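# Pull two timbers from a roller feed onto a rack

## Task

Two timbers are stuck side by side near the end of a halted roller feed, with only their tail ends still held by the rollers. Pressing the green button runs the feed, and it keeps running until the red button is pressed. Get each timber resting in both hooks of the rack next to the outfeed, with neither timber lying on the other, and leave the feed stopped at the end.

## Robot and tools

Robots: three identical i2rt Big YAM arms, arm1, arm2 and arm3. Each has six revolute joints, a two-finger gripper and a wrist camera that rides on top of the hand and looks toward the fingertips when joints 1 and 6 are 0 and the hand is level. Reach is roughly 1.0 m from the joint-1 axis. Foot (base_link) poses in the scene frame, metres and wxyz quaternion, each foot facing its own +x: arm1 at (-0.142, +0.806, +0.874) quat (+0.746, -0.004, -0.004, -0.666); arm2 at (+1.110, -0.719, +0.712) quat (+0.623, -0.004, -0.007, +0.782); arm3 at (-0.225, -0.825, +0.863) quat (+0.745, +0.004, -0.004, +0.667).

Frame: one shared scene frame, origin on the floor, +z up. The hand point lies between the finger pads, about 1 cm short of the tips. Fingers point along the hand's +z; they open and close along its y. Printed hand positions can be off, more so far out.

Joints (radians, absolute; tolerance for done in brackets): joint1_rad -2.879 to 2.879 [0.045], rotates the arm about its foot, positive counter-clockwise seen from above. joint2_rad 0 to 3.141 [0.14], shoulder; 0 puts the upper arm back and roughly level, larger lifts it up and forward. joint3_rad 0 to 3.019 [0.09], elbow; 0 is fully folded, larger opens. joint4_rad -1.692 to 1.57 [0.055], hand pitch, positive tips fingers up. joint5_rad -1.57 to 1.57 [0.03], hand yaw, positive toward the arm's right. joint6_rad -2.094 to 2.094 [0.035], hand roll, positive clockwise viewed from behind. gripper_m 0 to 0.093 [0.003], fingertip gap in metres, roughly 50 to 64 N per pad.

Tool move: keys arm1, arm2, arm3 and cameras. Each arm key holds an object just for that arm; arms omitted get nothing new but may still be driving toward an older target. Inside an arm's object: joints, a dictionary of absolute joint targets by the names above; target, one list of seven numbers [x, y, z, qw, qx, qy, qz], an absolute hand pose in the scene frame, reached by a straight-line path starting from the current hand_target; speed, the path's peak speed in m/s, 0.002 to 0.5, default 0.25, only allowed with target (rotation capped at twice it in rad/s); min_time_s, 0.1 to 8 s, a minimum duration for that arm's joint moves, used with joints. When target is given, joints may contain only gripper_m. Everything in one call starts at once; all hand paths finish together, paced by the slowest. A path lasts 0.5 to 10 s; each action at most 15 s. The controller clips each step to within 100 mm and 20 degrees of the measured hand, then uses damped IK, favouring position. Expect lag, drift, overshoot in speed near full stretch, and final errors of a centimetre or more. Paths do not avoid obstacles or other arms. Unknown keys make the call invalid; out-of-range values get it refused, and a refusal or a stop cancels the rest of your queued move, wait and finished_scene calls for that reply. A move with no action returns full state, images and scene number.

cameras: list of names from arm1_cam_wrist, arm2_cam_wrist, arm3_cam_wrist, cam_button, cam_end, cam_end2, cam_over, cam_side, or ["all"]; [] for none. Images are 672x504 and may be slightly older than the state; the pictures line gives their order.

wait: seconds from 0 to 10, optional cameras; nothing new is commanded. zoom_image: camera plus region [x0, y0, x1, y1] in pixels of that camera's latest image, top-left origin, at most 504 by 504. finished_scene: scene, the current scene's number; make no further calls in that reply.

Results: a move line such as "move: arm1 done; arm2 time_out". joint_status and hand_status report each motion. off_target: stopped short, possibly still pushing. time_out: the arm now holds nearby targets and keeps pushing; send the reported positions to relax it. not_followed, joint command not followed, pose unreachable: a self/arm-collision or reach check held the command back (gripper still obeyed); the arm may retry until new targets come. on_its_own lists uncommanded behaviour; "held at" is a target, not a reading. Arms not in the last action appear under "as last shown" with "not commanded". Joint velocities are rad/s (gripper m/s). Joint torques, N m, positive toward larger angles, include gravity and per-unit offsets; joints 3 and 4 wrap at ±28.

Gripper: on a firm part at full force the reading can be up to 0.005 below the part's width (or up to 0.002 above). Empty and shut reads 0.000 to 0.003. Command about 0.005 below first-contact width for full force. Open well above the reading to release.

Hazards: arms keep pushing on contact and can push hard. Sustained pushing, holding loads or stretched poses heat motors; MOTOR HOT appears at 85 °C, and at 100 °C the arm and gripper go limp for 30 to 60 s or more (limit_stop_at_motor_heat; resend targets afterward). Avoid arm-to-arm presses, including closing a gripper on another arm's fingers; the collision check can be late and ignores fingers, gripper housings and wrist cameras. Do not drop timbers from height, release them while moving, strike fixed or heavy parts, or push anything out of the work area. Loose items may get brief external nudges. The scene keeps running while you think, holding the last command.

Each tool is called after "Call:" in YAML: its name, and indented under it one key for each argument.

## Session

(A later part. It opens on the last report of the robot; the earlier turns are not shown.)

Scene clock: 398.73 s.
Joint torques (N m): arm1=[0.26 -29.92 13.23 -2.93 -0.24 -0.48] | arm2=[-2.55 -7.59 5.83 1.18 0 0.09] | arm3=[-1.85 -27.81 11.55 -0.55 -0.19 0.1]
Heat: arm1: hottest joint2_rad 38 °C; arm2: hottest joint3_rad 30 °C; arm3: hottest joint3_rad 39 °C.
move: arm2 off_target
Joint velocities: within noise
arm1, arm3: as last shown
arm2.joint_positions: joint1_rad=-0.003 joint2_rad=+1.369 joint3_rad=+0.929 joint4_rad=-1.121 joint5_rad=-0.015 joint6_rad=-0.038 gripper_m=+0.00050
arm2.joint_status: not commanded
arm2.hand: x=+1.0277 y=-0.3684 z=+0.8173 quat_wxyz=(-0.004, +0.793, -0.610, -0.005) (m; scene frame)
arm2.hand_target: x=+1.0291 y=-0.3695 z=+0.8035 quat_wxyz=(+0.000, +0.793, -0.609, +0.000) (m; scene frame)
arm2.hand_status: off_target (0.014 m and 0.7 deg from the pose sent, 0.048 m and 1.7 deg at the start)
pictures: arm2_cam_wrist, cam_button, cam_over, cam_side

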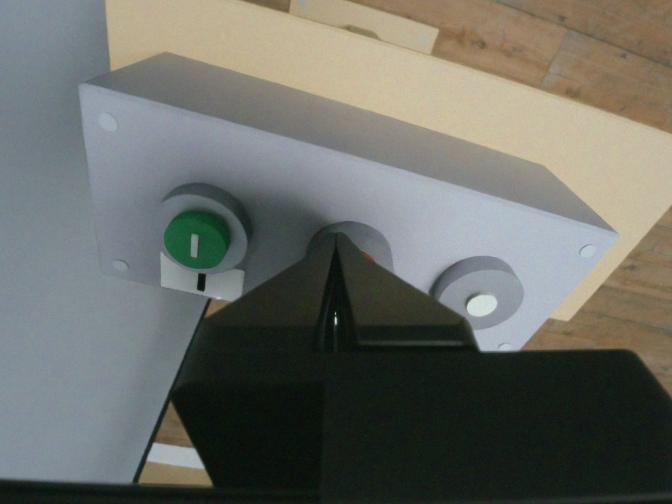

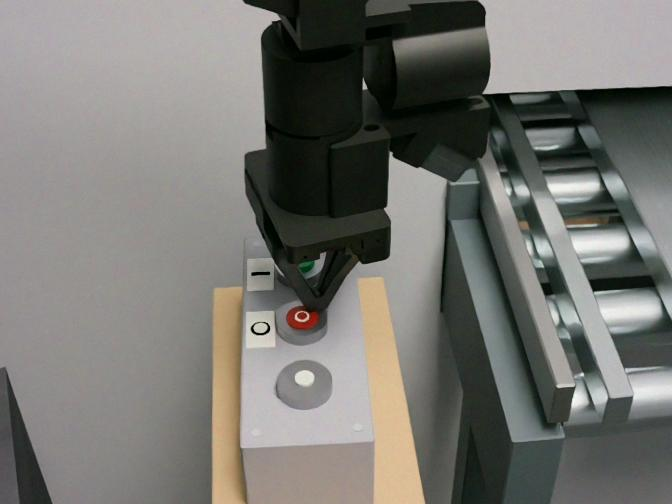

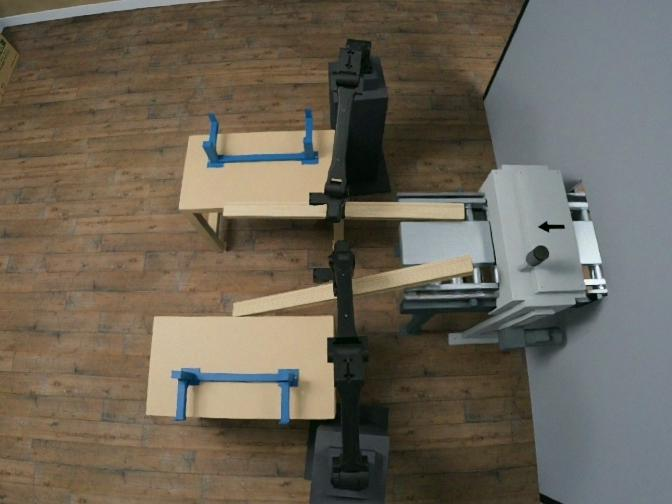

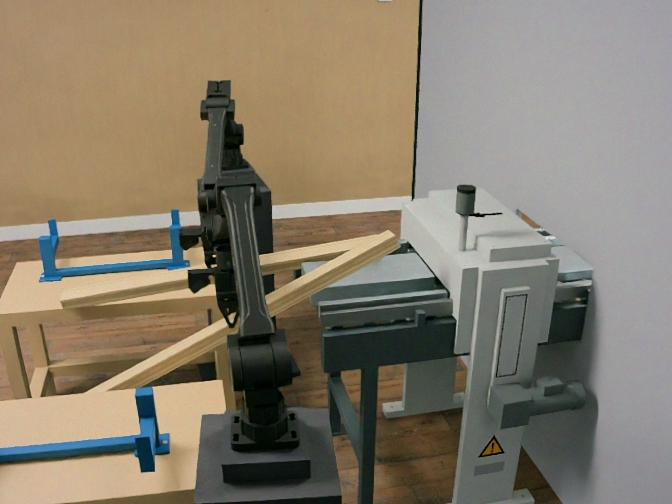

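Call:
move:
  arm1: {"target": [-0.24, 0.15, 0.93, 0, 1, 0, 0], "speed": 0.12}
  arm3: {"target": [-0.24, -0.15, 0.95, 0, 0.982, 0, -0.191], "speed": 0.12}
  arm2: {"target": [1.029, -0.369, 0.95, 0, 0.793, -0.609, 0], "speed": 0.1}
  cameras: ["arm1_cam_wrist","arm3_cam_wrist","cam_over","cam_side","cam_button"]

Scene clock: 463.10 s.
Joint torques (N m): arm1=[-0.15 -28.69 12.48 -1.06 -0.12 -0.08] | arm2=[-3.02 -9.41 12.22 -0.34 0.02 0.03] | arm3=[-2.49 -26.87 12.97 -0.72 -1.13 -0.09]
Heat: arm1: hottest joint2_rad 38 °C; arm2: hottest joint3_rad 29 °C; arm3: hottest joint3_rad 43 °C.
move: arm1 off_target; arm2 off_target; arm3 off_target
Joint velocities: within noise
arm1.joint_positions: joint1_rad=-0.253 joint2_rad=+2.284 joint3_rad=+1.872 joint4_rad=-1.283 joint5_rad=+0.008 joint6_rad=+1.433 gripper_m=+0.06184
arm1.joint_status: not commanded
arm1.hand: x=-0.2328 y=+0.1724 z=+0.8544 quat_wxyz=(+0.056, -0.998, +0.001, -0.005) (m; scene frame)
arm1.hand_target: x=-0.2395 y=+0.1534 z=+0.9280 quat_wxyz=(+0.000, -1.000, +0.000, +0.000) (m; scene frame)
arm1.hand_status: off_target (0.079 m and 6.5 deg from the pose sent, 0.178 m and 5.7 deg at the start; pose on its path clipped on 8 of 76 steps)
arm2.joint_positions: joint1_rad=-0.003 joint2_rad=+1.287 joint3_rad=+1.146 joint4_rad=-1.489 joint5_rad=-0.015 joint6_rad=-0.038 gripper_m=+0.00050
arm2.joint_status: not commanded
arm2.hand: x=+1.0297 y=-0.3845 z=+0.9247 quat_wxyz=(+0.018, +0.792, -0.610, +0.022) (m; scene frame)
arm2.hand_target: x=+1.0293 y=-0.3703 z=+0.9498 quat_wxyz=(+0.000, +0.793, -0.609, +0.000) (m; scene frame)
arm2.hand_status: off_target (0.030 m and 3.2 deg from the pose sent, 0.133 m and 0.7 deg at the start)
arm3.joint_positions: joint1_rad=+0.046 joint2_rad=+2.314 joint3_rad=+1.917 joint4_rad=-1.362 joint5_rad=-0.361 joint6_rad=-1.640 gripper_m=+0.06349
arm3.joint_status: not commanded
arm3.hand: x=-0.2444 y=-0.1864 z=+0.8535 quat_wxyz=(+0.075, +0.980, -0.014, -0.184) (m; scene frame)
arm3.hand_target: x=-0.2406 y=-0.1580 z=+0.9452 quat_wxyz=(+0.000, +0.982, +0.001, -0.190) (m; scene frame)
arm3.hand_status: off_target (0.103 m and 8.7 deg from the pose sent, 0.197 m and 23.6 deg at the start; pose on its path clipped on 74 of 76 steps)
pictures: arm1_cam_wrist, arm3_cam_wrist, cam_button, cam_over, cam_side

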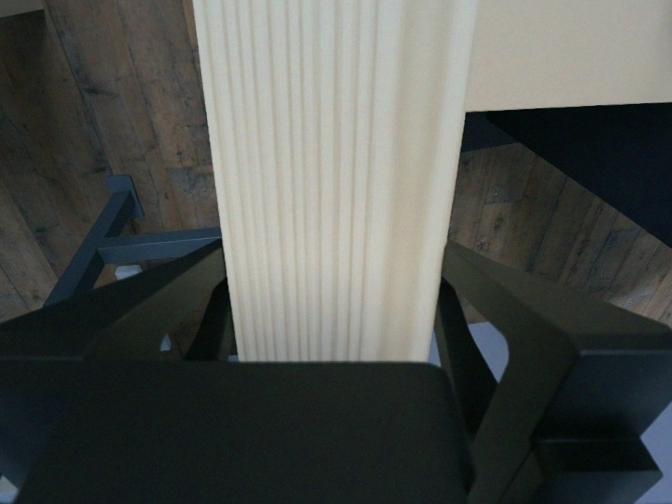

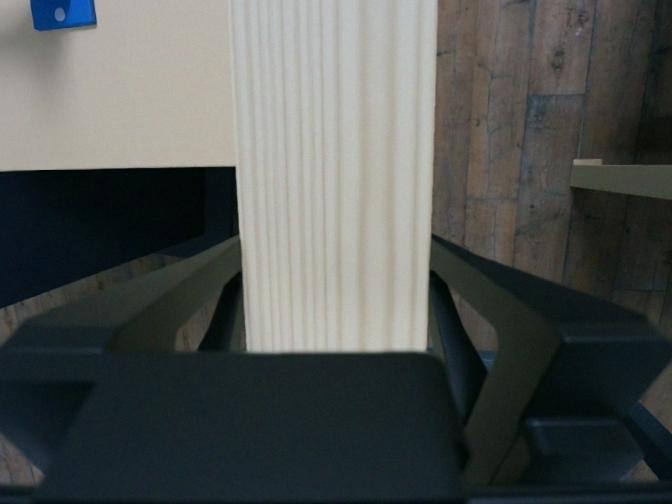

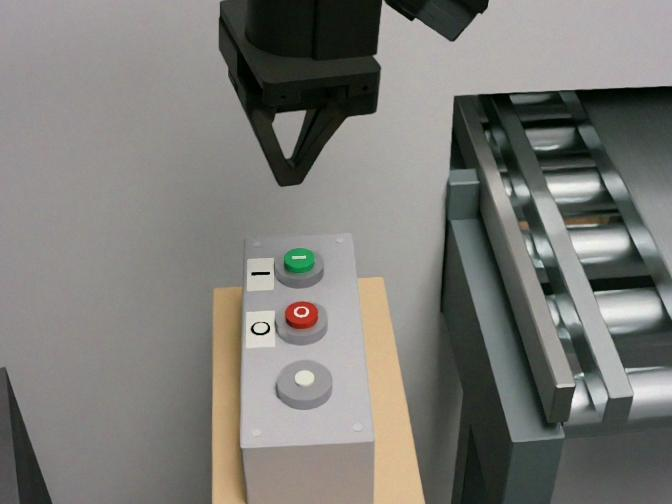

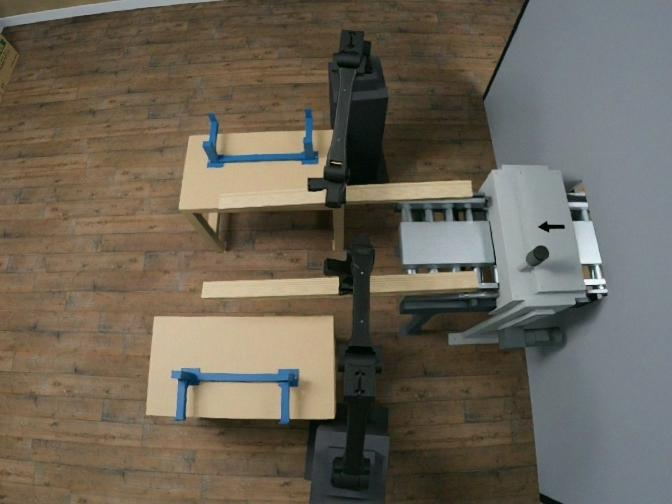

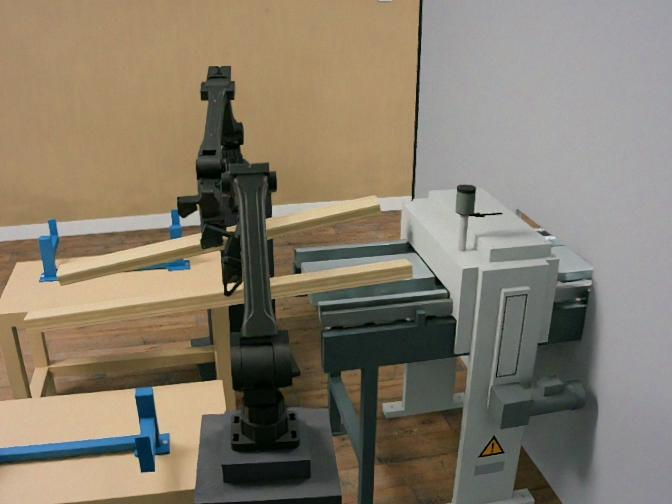

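Call:
move:
  arm1: {"target": [-0.4, 0.4, 0.95, 0.056, 0.996, 0.004, -0.07], "speed": 0.12}
  arm3: {"target": [-0.4, -0.4, 0.95, -0.075, 0.979, 0.014, -0.19], "speed": 0.12}
  cameras: ["cam_over","cam_side"]

Call:
move:
  arm1: {"target": [-0.58, 0.55, 0.95, 0.056, 0.996, 0.004, -0.07], "speed": 0.12}
  arm3: {"target": [-0.66, -0.58, 0.95, -0.075, 0.979, 0.014, -0.19], "speed": 0.12}
  cameras: ["arm1_cam_wrist","arm3_cam_wrist","cam_over","cam_side","cam_end","cam_end2"]

Scene clock: 492.77 s.
Joint torques (N m): arm1=[0.15 -18.37 11.34 0.73 -0.02 -0.06] | arm2=[-3.02 -9.41 12.21 -0.34 0.02 0.04] | arm3=[-1.55 -15.09 9.94 1.52 -0.97 0.13]
Heat: arm1: hottest joint2_rad 42 °C; arm2: hottest joint3_rad 33 °C; arm3: hottest joint3_rad 44 °C.
move: arm1 off_target; arm3 off_target
Joint velocities: within noise
arm1.joint_positions: joint1_rad=-0.649 joint2_rad=+1.694 joint3_rad=+1.071 joint4_rad=-0.904 joint5_rad=+0.072 joint6_rad=+1.024 gripper_m=+0.06184
arm1.joint_status: not commanded
arm1.hand: x=-0.3863 y=+0.4205 z=+0.9059 quat_wxyz=(-0.007, -0.999, -0.004, +0.042) (m; scene frame)
arm1.hand_target: x=-0.3992 y=+0.4017 z=+0.9497 quat_wxyz=(-0.056, -0.996, -0.004, +0.070) (m; scene frame)
arm1.hand_status: off_target (0.051 m and 6.6 deg from the pose sent, 0.298 m and 15.5 deg at the start)
arm2: as last shown
arm3.joint_positions: joint1_rad=+0.374 joint2_rad=+1.595 joint3_rad=+0.942 joint4_rad=-0.807 joint5_rad=-0.318 joint6_rad=-1.299 gripper_m=+0.06349
arm3.joint_status: not commanded
arm3.hand: x=-0.3886 y=-0.4254 z=+0.9052 quat_wxyz=(-0.017, +0.986, +0.006, -0.167) (m; scene frame)
arm3.hand_target: x=-0.3993 y=-0.4021 z=+0.9500 quat_wxyz=(-0.075, +0.979, +0.015, -0.190) (m; scene frame)
arm3.hand_status: off_target (0.053 m and 7.2 deg from the pose sent, 0.281 m and 17.5 deg at the start)
pictures: cam_over, cam_side

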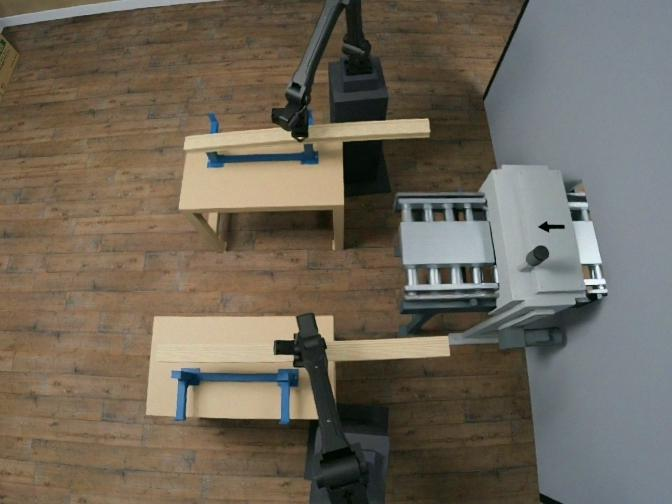

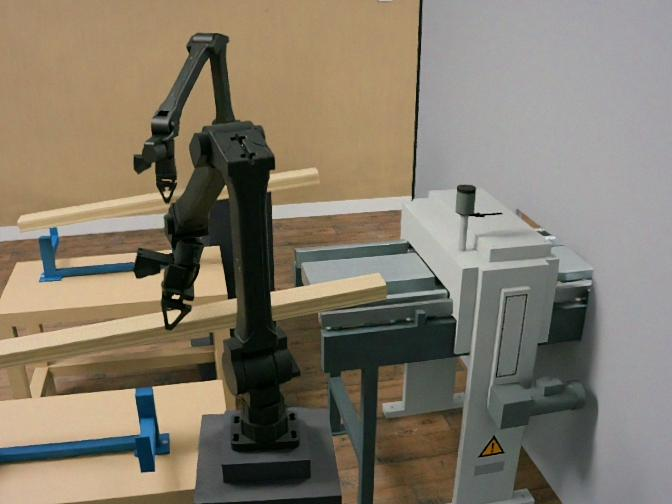

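Scene clock: 496.40 s.
Joint torques (N m): arm1=[0.15 -15.97 16.2 -0.1 -0.23 -0.07] | arm2=[-2.96 -9.41 12.22 -0.35 0.02 0.03] | arm3=[-1.67 -12.28 15.51 2.09 -0.27 0.13]
Heat: arm1: hottest joint2_rad 41 °C; arm2: hottest joint3_rad 33 °C; arm3: hottest joint3_rad 44 °C.
move: arm1 off_target; arm3 off_target
Joint velocities: within noise
arm1.joint_positions: joint1_rad=-1.154 joint2_rad=+1.703 joint3_rad=+1.084 joint4_rad=-0.892 joint5_rad=-0.010 joint6_rad=+0.525 gripper_m=+0.06184
arm1.joint_status: not commanded
arm1.hand: x=-0.5422 y=+0.5707 z=+0.9039 quat_wxyz=(-0.025, -0.999, -0.002, +0.023) (m; scene frame)
arm1.hand_target: x=-0.5766 y=+0.5522 z=+0.9513 quat_wxyz=(-0.056, -0.996, -0.004, +0.070) (m; scene frame)
arm1.hand_status: off_target (0.063 m and 6.5 deg from the pose sent, 0.237 m and 6.6 deg at the start)
arm2: as last shown
arm3.joint_positions: joint1_rad=+1.137 joint2_rad=+1.550 joint3_rad=+0.857 joint4_rad=-0.663 joint5_rad=-0.081 joint6_rad=-0.560 gripper_m=+0.06349
arm3.joint_status: not commanded
arm3.hand: x=-0.5983 y=-0.6147 z=+0.8900 quat_wxyz=(-0.028, +0.993, +0.013, -0.112) (m; scene frame)
arm3.hand_target: x=-0.6523 y=-0.5847 z=+0.9547 quat_wxyz=(-0.075, +0.979, +0.014, -0.190) (m; scene frame)
arm3.hand_status: off_target (0.093 m and 10.5 deg from the pose sent, 0.315 m and 7.3 deg at the start)
pictures: arm1_cam_wrist, arm3_cam_wrist, cam_end, cam_end2, cam_over, cam_side

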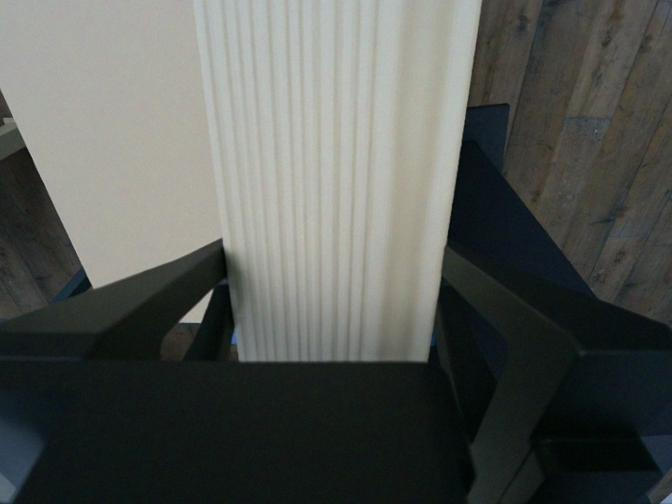

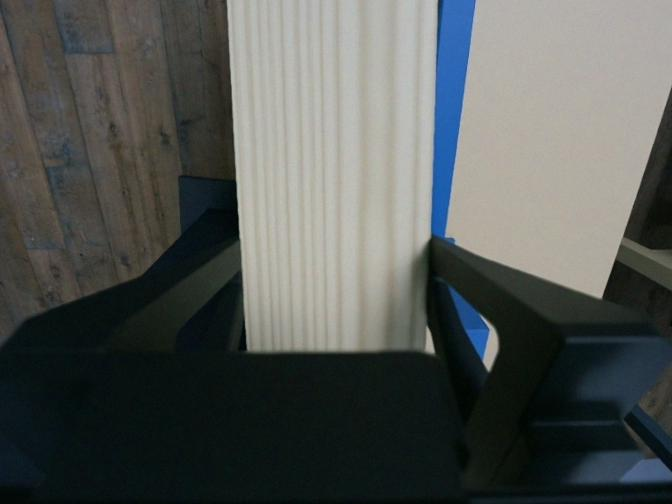

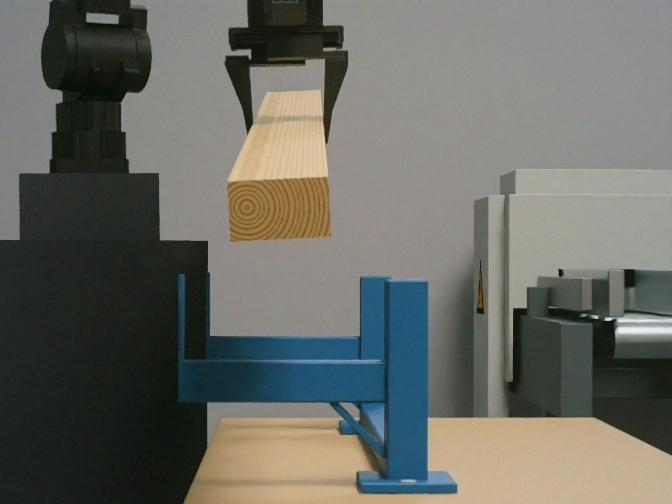

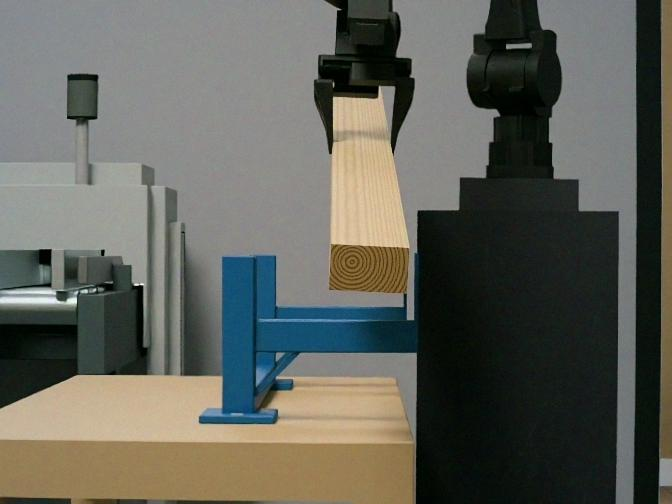

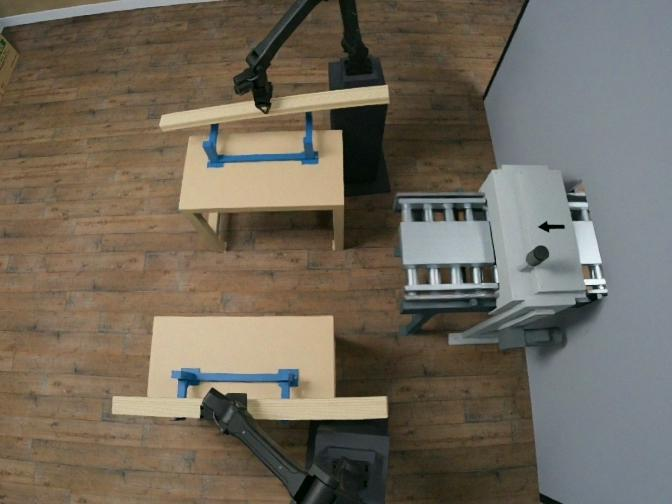

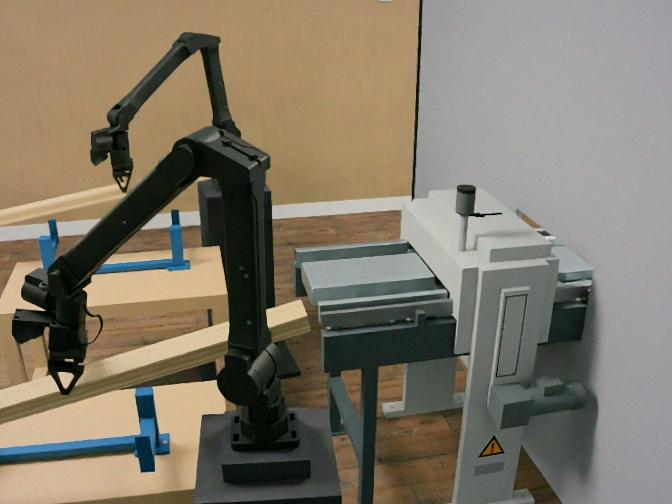

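Call:
move:
  arm1: {"target": [-0.62, 0.545, 0.93, 0.03, 0.989, 0.004, -0.14], "speed": 0.12}
  arm3: {"target": [-0.71, -0.56, 0.93, -0.045, 0.954, 0.013, -0.295], "speed": 0.12}
  cameras: ["cam_over","cam_side","cam_end","cam_end2"]

Scene clock: 528.53 s.
Joint torques (N m): arm1=[1.08 -16.91 15.95 1.1 0.25 -0.09] | arm2=[-3.02 -9.47 12.22 -0.34 0.02 0.03] | arm3=[-2.67 -13.8 14.69 2.84 -0.72 0.13]
Heat: arm1: hottest joint2_rad 36 °C; arm2: hottest joint3_rad 35 °C; arm3: hottest joint3_rad 53 °C.
move: arm1 off_target; arm3 off_target
Joint velocities: within noise
arm1.joint_positions: joint1_rad=-1.154 joint2_rad=+1.767 joint3_rad=+1.094 joint4_rad=-0.768 joint5_rad=+0.094 joint6_rad=+0.520 gripper_m=+0.06184
arm1.joint_status: not commanded
arm1.hand: x=-0.5755 y=+0.5721 z=+0.8812 quat_wxyz=(+0.003, -0.997, -0.001, +0.079) (m; scene frame)
arm1.hand_target: x=-0.6155 y=+0.5475 z=+0.9327 quat_wxyz=(-0.030, -0.990, -0.004, +0.140) (m; scene frame)
arm1.hand_status: off_target (0.071 m and 8.0 deg from the pose sent, 0.086 m and 13.5 deg at the start)
arm2: as last shown
arm3.joint_positions: joint1_rad=+1.109 joint2_rad=+1.664 joint3_rad=+0.860 joint4_rad=-0.413 joint5_rad=-0.243 joint6_rad=-0.543 gripper_m=+0.06349
arm3.joint_status: not commanded
arm3.hand: x=-0.6457 y=-0.6030 z=+0.8635 quat_wxyz=(+0.003, +0.977, +0.008, -0.211) (m; scene frame)
arm3.hand_target: x=-0.6997 y=-0.5659 z=+0.9344 quat_wxyz=(-0.045, +0.954, +0.014, -0.295) (m; scene frame)
arm3.hand_status: off_target (0.102 m and 11.4 deg from the pose sent, 0.131 m and 21.6 deg at the start; pose on its path clipped on 30 of 55 steps)
pictures: cam_end, cam_end2, cam_over, cam_side

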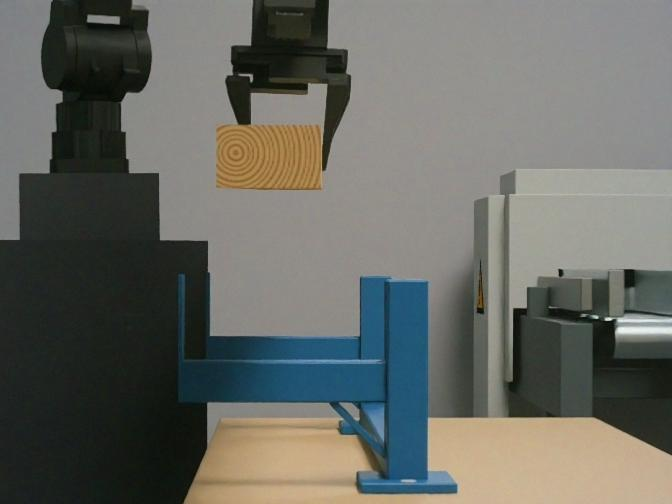

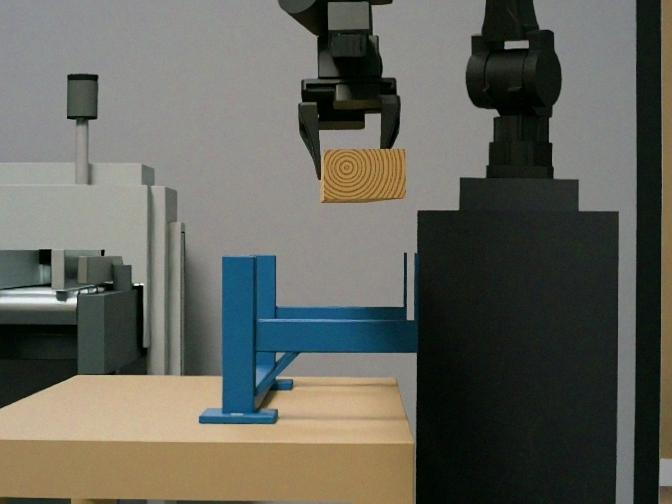

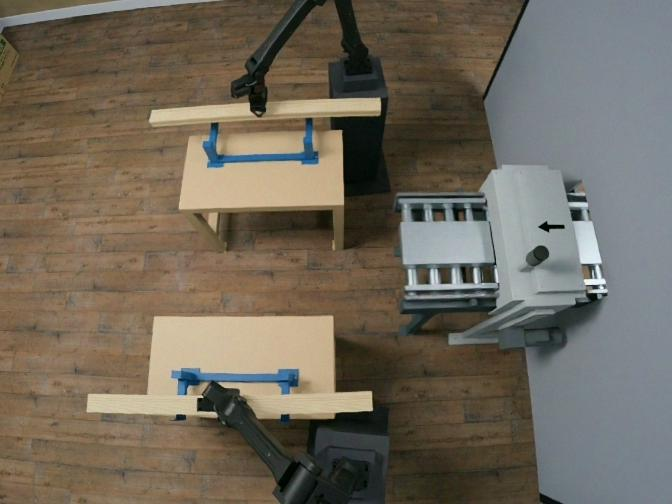

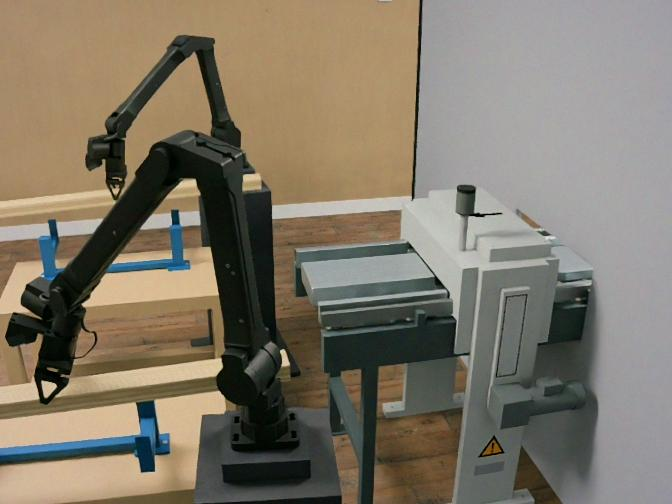

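Call:
move:
  arm1: {"target": [-0.62, 0.545, 0.825, 0.03, 0.989, 0.004, -0.14], "speed": 0.1}
  arm3: {"target": [-0.71, -0.547, 0.84, -0.045, 0.954, 0.013, -0.295], "speed": 0.1}
  cameras: ["cam_over","cam_side","cam_end","cam_end2"]

Scene clock: 541.57 s.
Joint torques (N m): arm1=[0.85 -18.9 9.51 1.32 0.17 -0.08] | arm2=[-3.02 -9.41 12.22 -0.35 0.02 0.03] | arm3=[-2.67 -15.03 11.14 2.82 -0.81 -0.04]
Heat: arm1: hottest joint3_rad 37 °C; arm2: hottest joint3_rad 36 °C; arm3: hottest joint3_rad 51 °C.
move: arm1 off_target; arm3 off_target
Joint velocities: within noise
arm1.joint_positions: joint1_rad=-1.154 joint2_rad=+1.964 joint3_rad=+1.076 joint4_rad=-0.510 joint5_rad=+0.096 joint6_rad=+0.517 gripper_m=+0.06184
arm1.joint_status: not commanded
arm1.hand: x=-0.5929 y=+0.5610 z=+0.7904 quat_wxyz=(-0.008, -0.995, -0.002, +0.098) (m; scene frame)
arm1.hand_target: x=-0.6187 y=+0.5458 z=+0.8255 quat_wxyz=(-0.030, -0.990, -0.004, +0.140) (m; scene frame)
arm1.hand_status: off_target (0.047 m and 5.6 deg from the pose sent, 0.077 m and 8.0 deg at the start)
arm2: as last shown
arm3.joint_positions: joint1_rad=+1.090 joint2_rad=+1.872 joint3_rad=+0.860 joint4_rad=-0.182 joint5_rad=-0.250 joint6_rad=-0.544 gripper_m=+0.06349
arm3.joint_status: not commanded
arm3.hand: x=-0.6559 y=-0.5854 z=+0.7879 quat_wxyz=(-0.003, +0.975, +0.001, -0.222) (m; scene frame)
arm3.hand_target: x=-0.7044 y=-0.5501 z=+0.8444 quat_wxyz=(-0.046, +0.954, +0.014, -0.295) (m; scene frame)
arm3.hand_status: off_target (0.084 m and 10.0 deg from the pose sent, 0.089 m and 11.4 deg at the start)
pictures: cam_end, cam_end2, cam_over, cam_side

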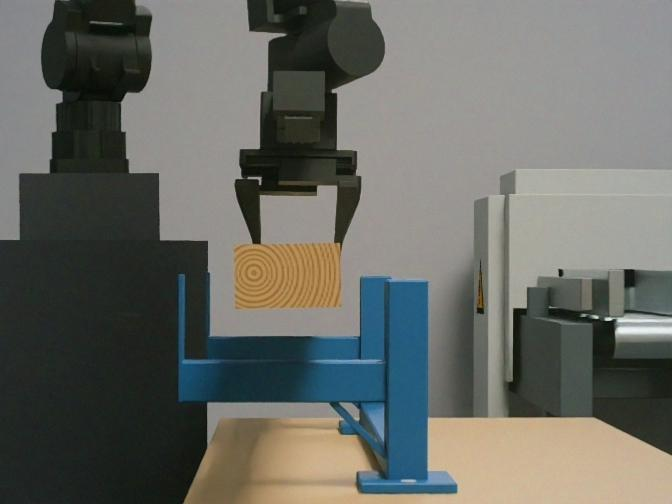

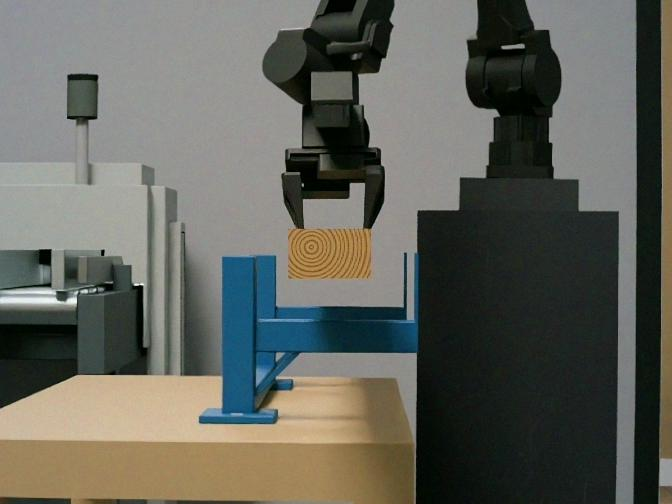

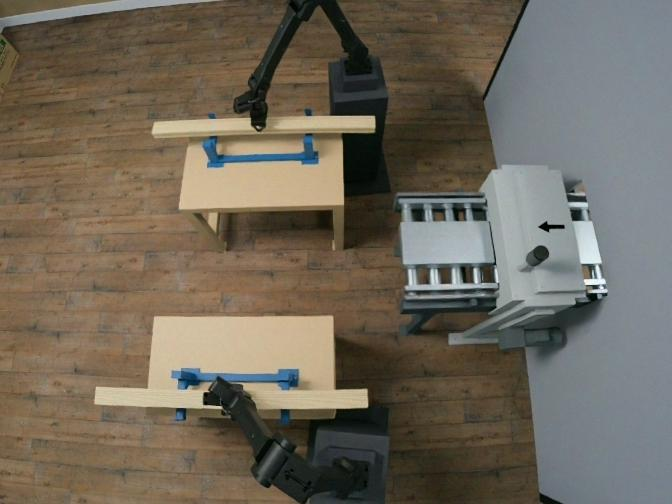

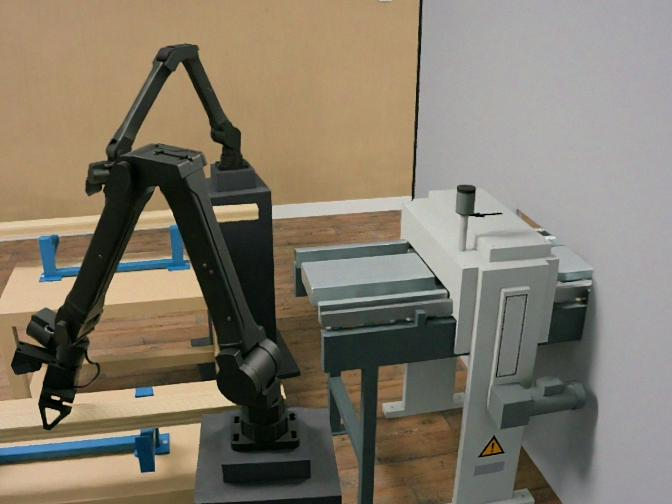

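Call:
move:
  arm1: {"target": [-0.61, 0.555, 0.775, 0.03, 0.992, 0.004, -0.12], "speed": 0.07}
  arm3: {"target": [-0.70, -0.552, 0.795, -0.045, 0.956, 0.013, -0.29], "speed": 0.07}
  cameras: ["cam_over","cam_side","cam_end","cam_end2"]

Scene clock: 549.73 s.
Joint torques (N m): arm1=[-0.32 -18.43 8.05 1.21 -0.02 -0.05] | arm2=[-2.96 -9.41 12.23 -0.34 0.02 0.03] | arm3=[-2.73 -15.74 8.25 2.91 -0.66 -0.04]
Heat: arm1: hottest joint2_rad 36 °C; arm2: hottest joint3_rad 36 °C; arm3: hottest joint3_rad 49 °C.
move: arm1 off_target; arm3 off_target
Joint velocities: within noise
arm1.joint_positions: joint1_rad=-1.158 joint2_rad=+2.045 joint3_rad=+1.055 joint4_rad=-0.424 joint5_rad=+0.078 joint6_rad=+0.503 gripper_m=+0.06184
arm1.joint_status: not commanded
arm1.hand: x=-0.5841 y=+0.5645 z=+0.7487 quat_wxyz=(-0.011, -0.996, -0.008, +0.087) (m; scene frame)
arm1.hand_target: x=-0.6092 y=+0.5556 z=+0.7754 quat_wxyz=(-0.030, -0.992, -0.004, +0.120) (m; scene frame)
arm1.hand_status: off_target (0.038 m and 4.5 deg from the pose sent, 0.024 m and 3.7 deg at the start)
arm2: as last shown
arm3.joint_positions: joint1_rad=+1.090 joint2_rad=+1.969 joint3_rad=+0.860 joint4_rad=-0.067 joint5_rad=-0.249 joint6_rad=-0.546 gripper_m=+0.06349
arm3.joint_status: not commanded
arm3.hand: x=-0.6593 y=-0.5825 z=+0.7530 quat_wxyz=(-0.008, +0.973, +0.003, -0.230) (m; scene frame)
arm3.hand_target: x=-0.6970 y=-0.5538 z=+0.7973 quat_wxyz=(-0.045, +0.956, +0.013, -0.289) (m; scene frame)
arm3.hand_status: off_target (0.066 m and 8.4 deg from the pose sent, 0.056 m and 9.5 deg at the start)
pictures: cam_end, cam_end2, cam_over, cam_side

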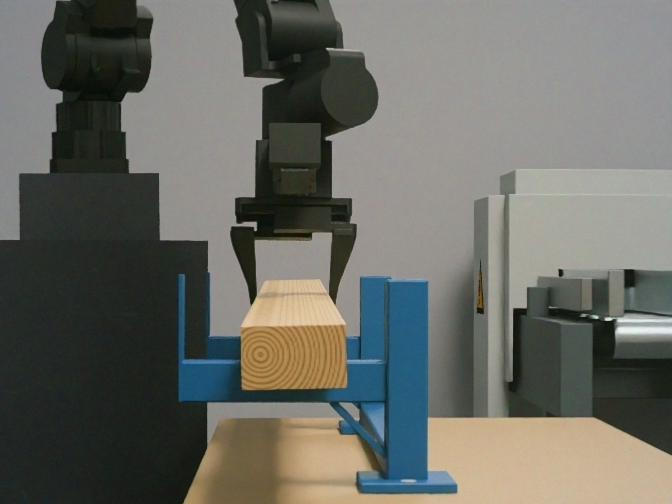

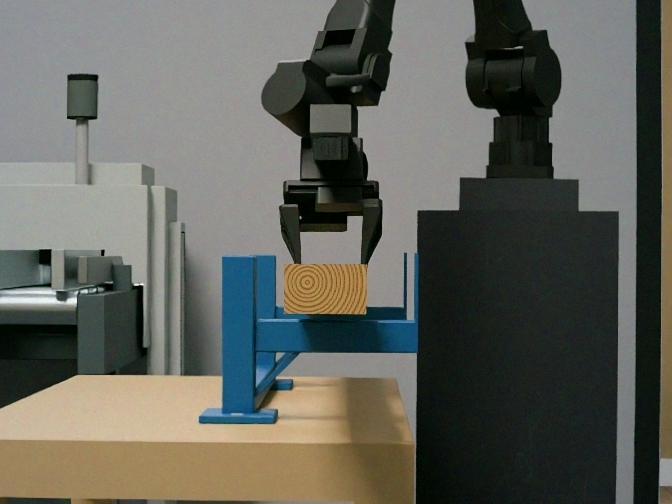

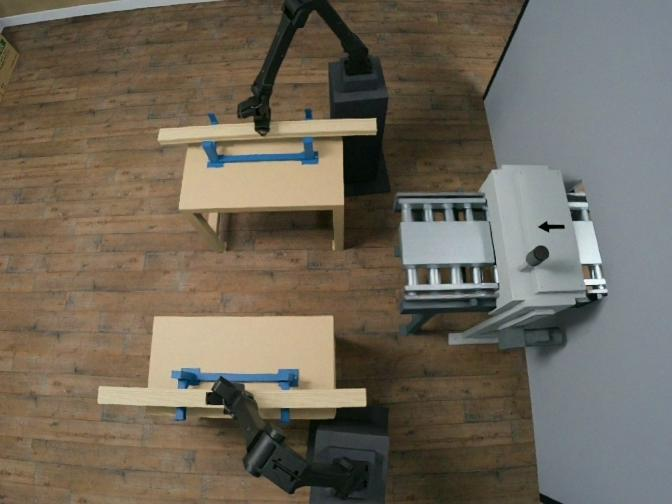

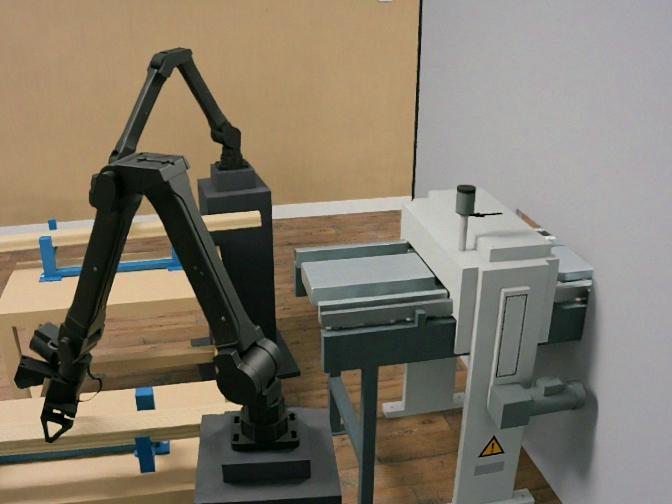

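Call:
move:
  arm1: {"target": [-0.605, 0.555, 0.745, 0.03, 0.992, 0.004, -0.12], "speed": 0.06}
  arm3: {"target": [-0.70, -0.555, 0.77, -0.045, 0.956, 0.013, -0.29], "speed": 0.06}
  cameras: ["cam_over","cam_side","cam_end","cam_end2"]

Scene clock: 557.30 s.
Joint torques (N m): arm1=[-0.03 -14.8 7.58 2.58 -0.08 -0.02] | arm2=[-3.02 -9.41 12.22 -0.34 0.02 0.03] | arm3=[-2.32 -13.33 7.9 3.45 -0.53 0.02]
Heat: arm1: hottest joint2_rad 35 °C; arm2: hottest joint3_rad 37 °C; arm3: hottest joint3_rad 48 °C.
move: arm1 off_target; arm3 off_target
Joint velocities: within noise
arm1.joint_positions: joint1_rad=-1.158 joint2_rad=+2.058 joint3_rad=+1.047 joint4_rad=-0.382 joint5_rad=+0.080 joint6_rad=+0.503 gripper_m=+0.06184
arm1.joint_status: not commanded
arm1.hand: x=-0.5864 y=+0.5635 z=+0.7423 quat_wxyz=(-0.015, -0.995, -0.007, +0.096) (m; scene frame)
arm1.hand_target: x=-0.6046 y=+0.5553 z=+0.7458 quat_wxyz=(-0.030, -0.992, -0.004, +0.120) (m; scene frame)
arm1.hand_status: off_target (0.021 m and 3.2 deg from the pose sent, 0.023 m and 4.5 deg at the start)
arm2: as last shown
arm3.joint_positions: joint1_rad=+1.090 joint2_rad=+1.997 joint3_rad=+0.860 joint4_rad=-0.012 joint5_rad=-0.251 joint6_rad=-0.546 gripper_m=+0.06349
arm3.joint_status: not commanded
arm3.hand: x=-0.6637 y=-0.5798 z=+0.7447 quat_wxyz=(-0.015, +0.971, +0.005, -0.241) (m; scene frame)
arm3.hand_target: x=-0.6977 y=-0.5564 z=+0.7724 quat_wxyz=(-0.045, +0.956, +0.013, -0.289) (m; scene frame)
arm3.hand_status: off_target (0.051 m and 6.9 deg from the pose sent, 0.052 m and 8.4 deg at the start)
pictures: cam_end, cam_end2, cam_over, cam_side

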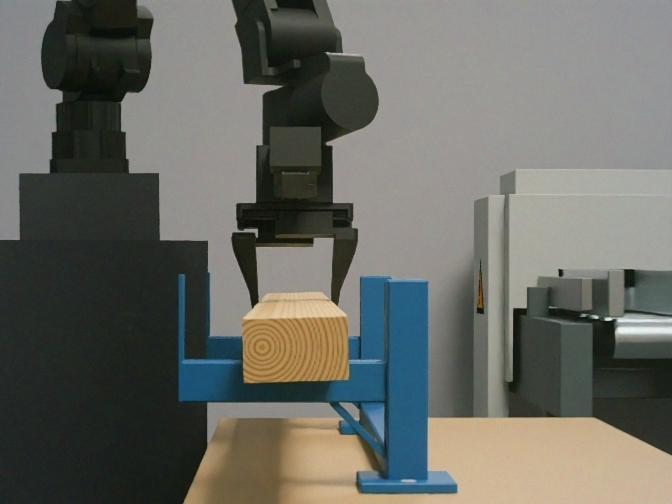

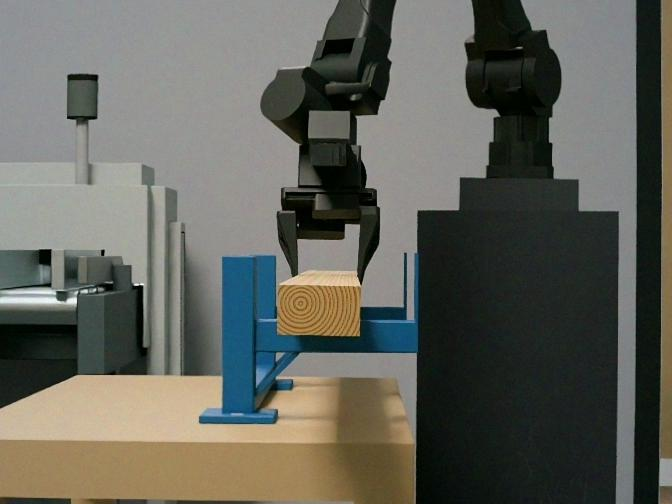

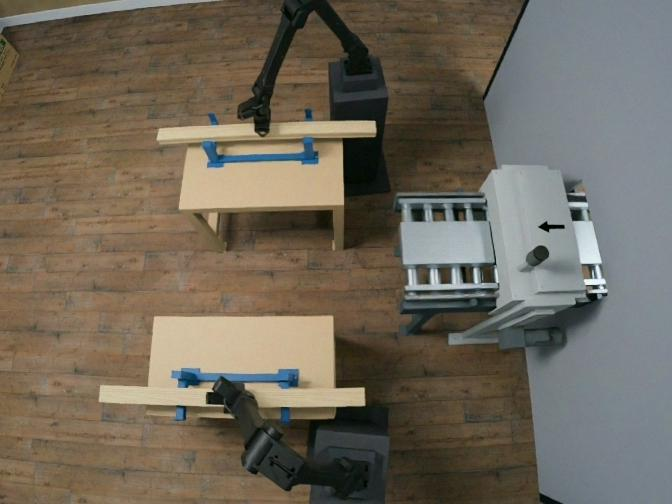

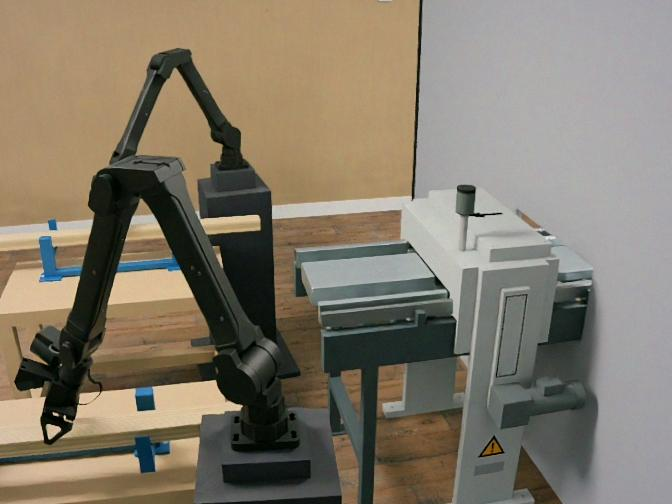

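Call:
move:
  arm1: {"target": [-0.605, 0.555, 0.725, 0.03, 0.992, 0.004, -0.12], "speed": 0.06}
  arm3: {"target": [-0.70, -0.555, 0.735, -0.045, 0.956, 0.013, -0.29], "speed": 0.06}
  cameras: ["cam_end","cam_end2"]

Scene clock: 570.27 s.
Joint torques (N m): arm1=[0.15 -11.46 8.12 3.81 -0.34 -0.03] | arm2=[-3.02 -9.47 12.22 -0.34 0.02 0.03] | arm3=[-2.14 -8.53 8.5 3.29 0.35 -0.05]
Heat: arm1: hottest joint2_rad 34 °C; arm2: hottest joint3_rad 37 °C; arm3: hottest joint3_rad 45 °C.
move: arm1 off_target; arm3 off_target
Joint velocities: within noise
arm1.joint_positions: joint1_rad=-1.158 joint2_rad=+2.058 joint3_rad=+1.041 joint4_rad=-0.367 joint5_rad=+0.087 joint6_rad=+0.503 gripper_m=+0.06184
arm1.joint_status: not commanded
arm1.hand: x=-0.5872 y=+0.5644 z=+0.7414 quat_wxyz=(-0.014, -0.995, -0.007, +0.102) (m; scene frame)
arm1.hand_target: x=-0.6037 y=+0.5558 z=+0.7265 quat_wxyz=(-0.030, -0.992, -0.004, +0.120) (m; scene frame)
arm1.hand_status: off_target (0.026 m and 2.8 deg from the pose sent, 0.027 m and 3.2 deg at the start)
arm2: as last shown
arm3.joint_positions: joint1_rad=+1.089 joint2_rad=+2.023 joint3_rad=+0.860 joint4_rad=+0.078 joint5_rad=-0.275 joint6_rad=-0.536 gripper_m=+0.06349
arm3.joint_status: not commanded
arm3.hand: x=-0.6764 y=-0.5760 z=+0.7429 quat_wxyz=(-0.021, +0.962, +0.008, -0.272) (m; scene frame)
arm3.hand_target: x=-0.6979 y=-0.5561 z=+0.7369 quat_wxyz=(-0.045, +0.956, +0.013, -0.290) (m; scene frame)
arm3.hand_status: off_target (0.033 m and 3.5 deg from the pose sent, 0.045 m and 6.9 deg at the start)
pictures: cam_end, cam_end2

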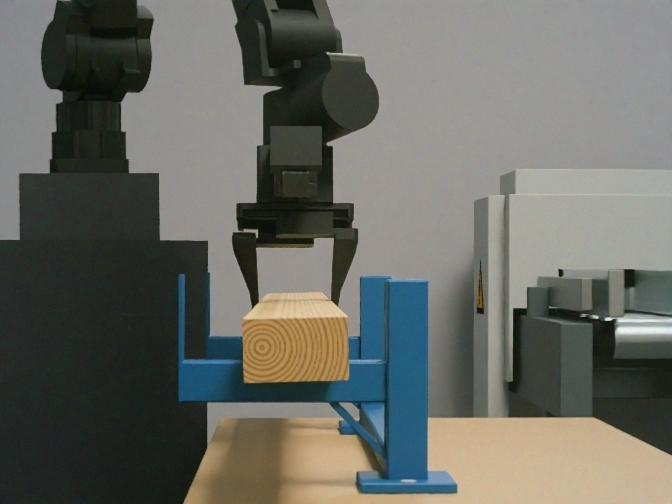

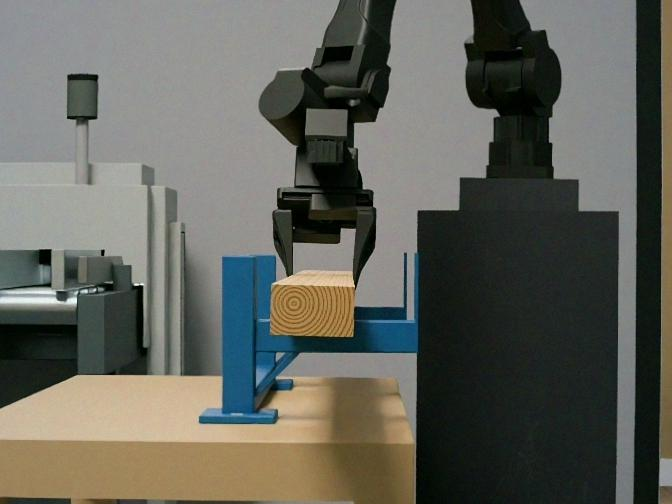

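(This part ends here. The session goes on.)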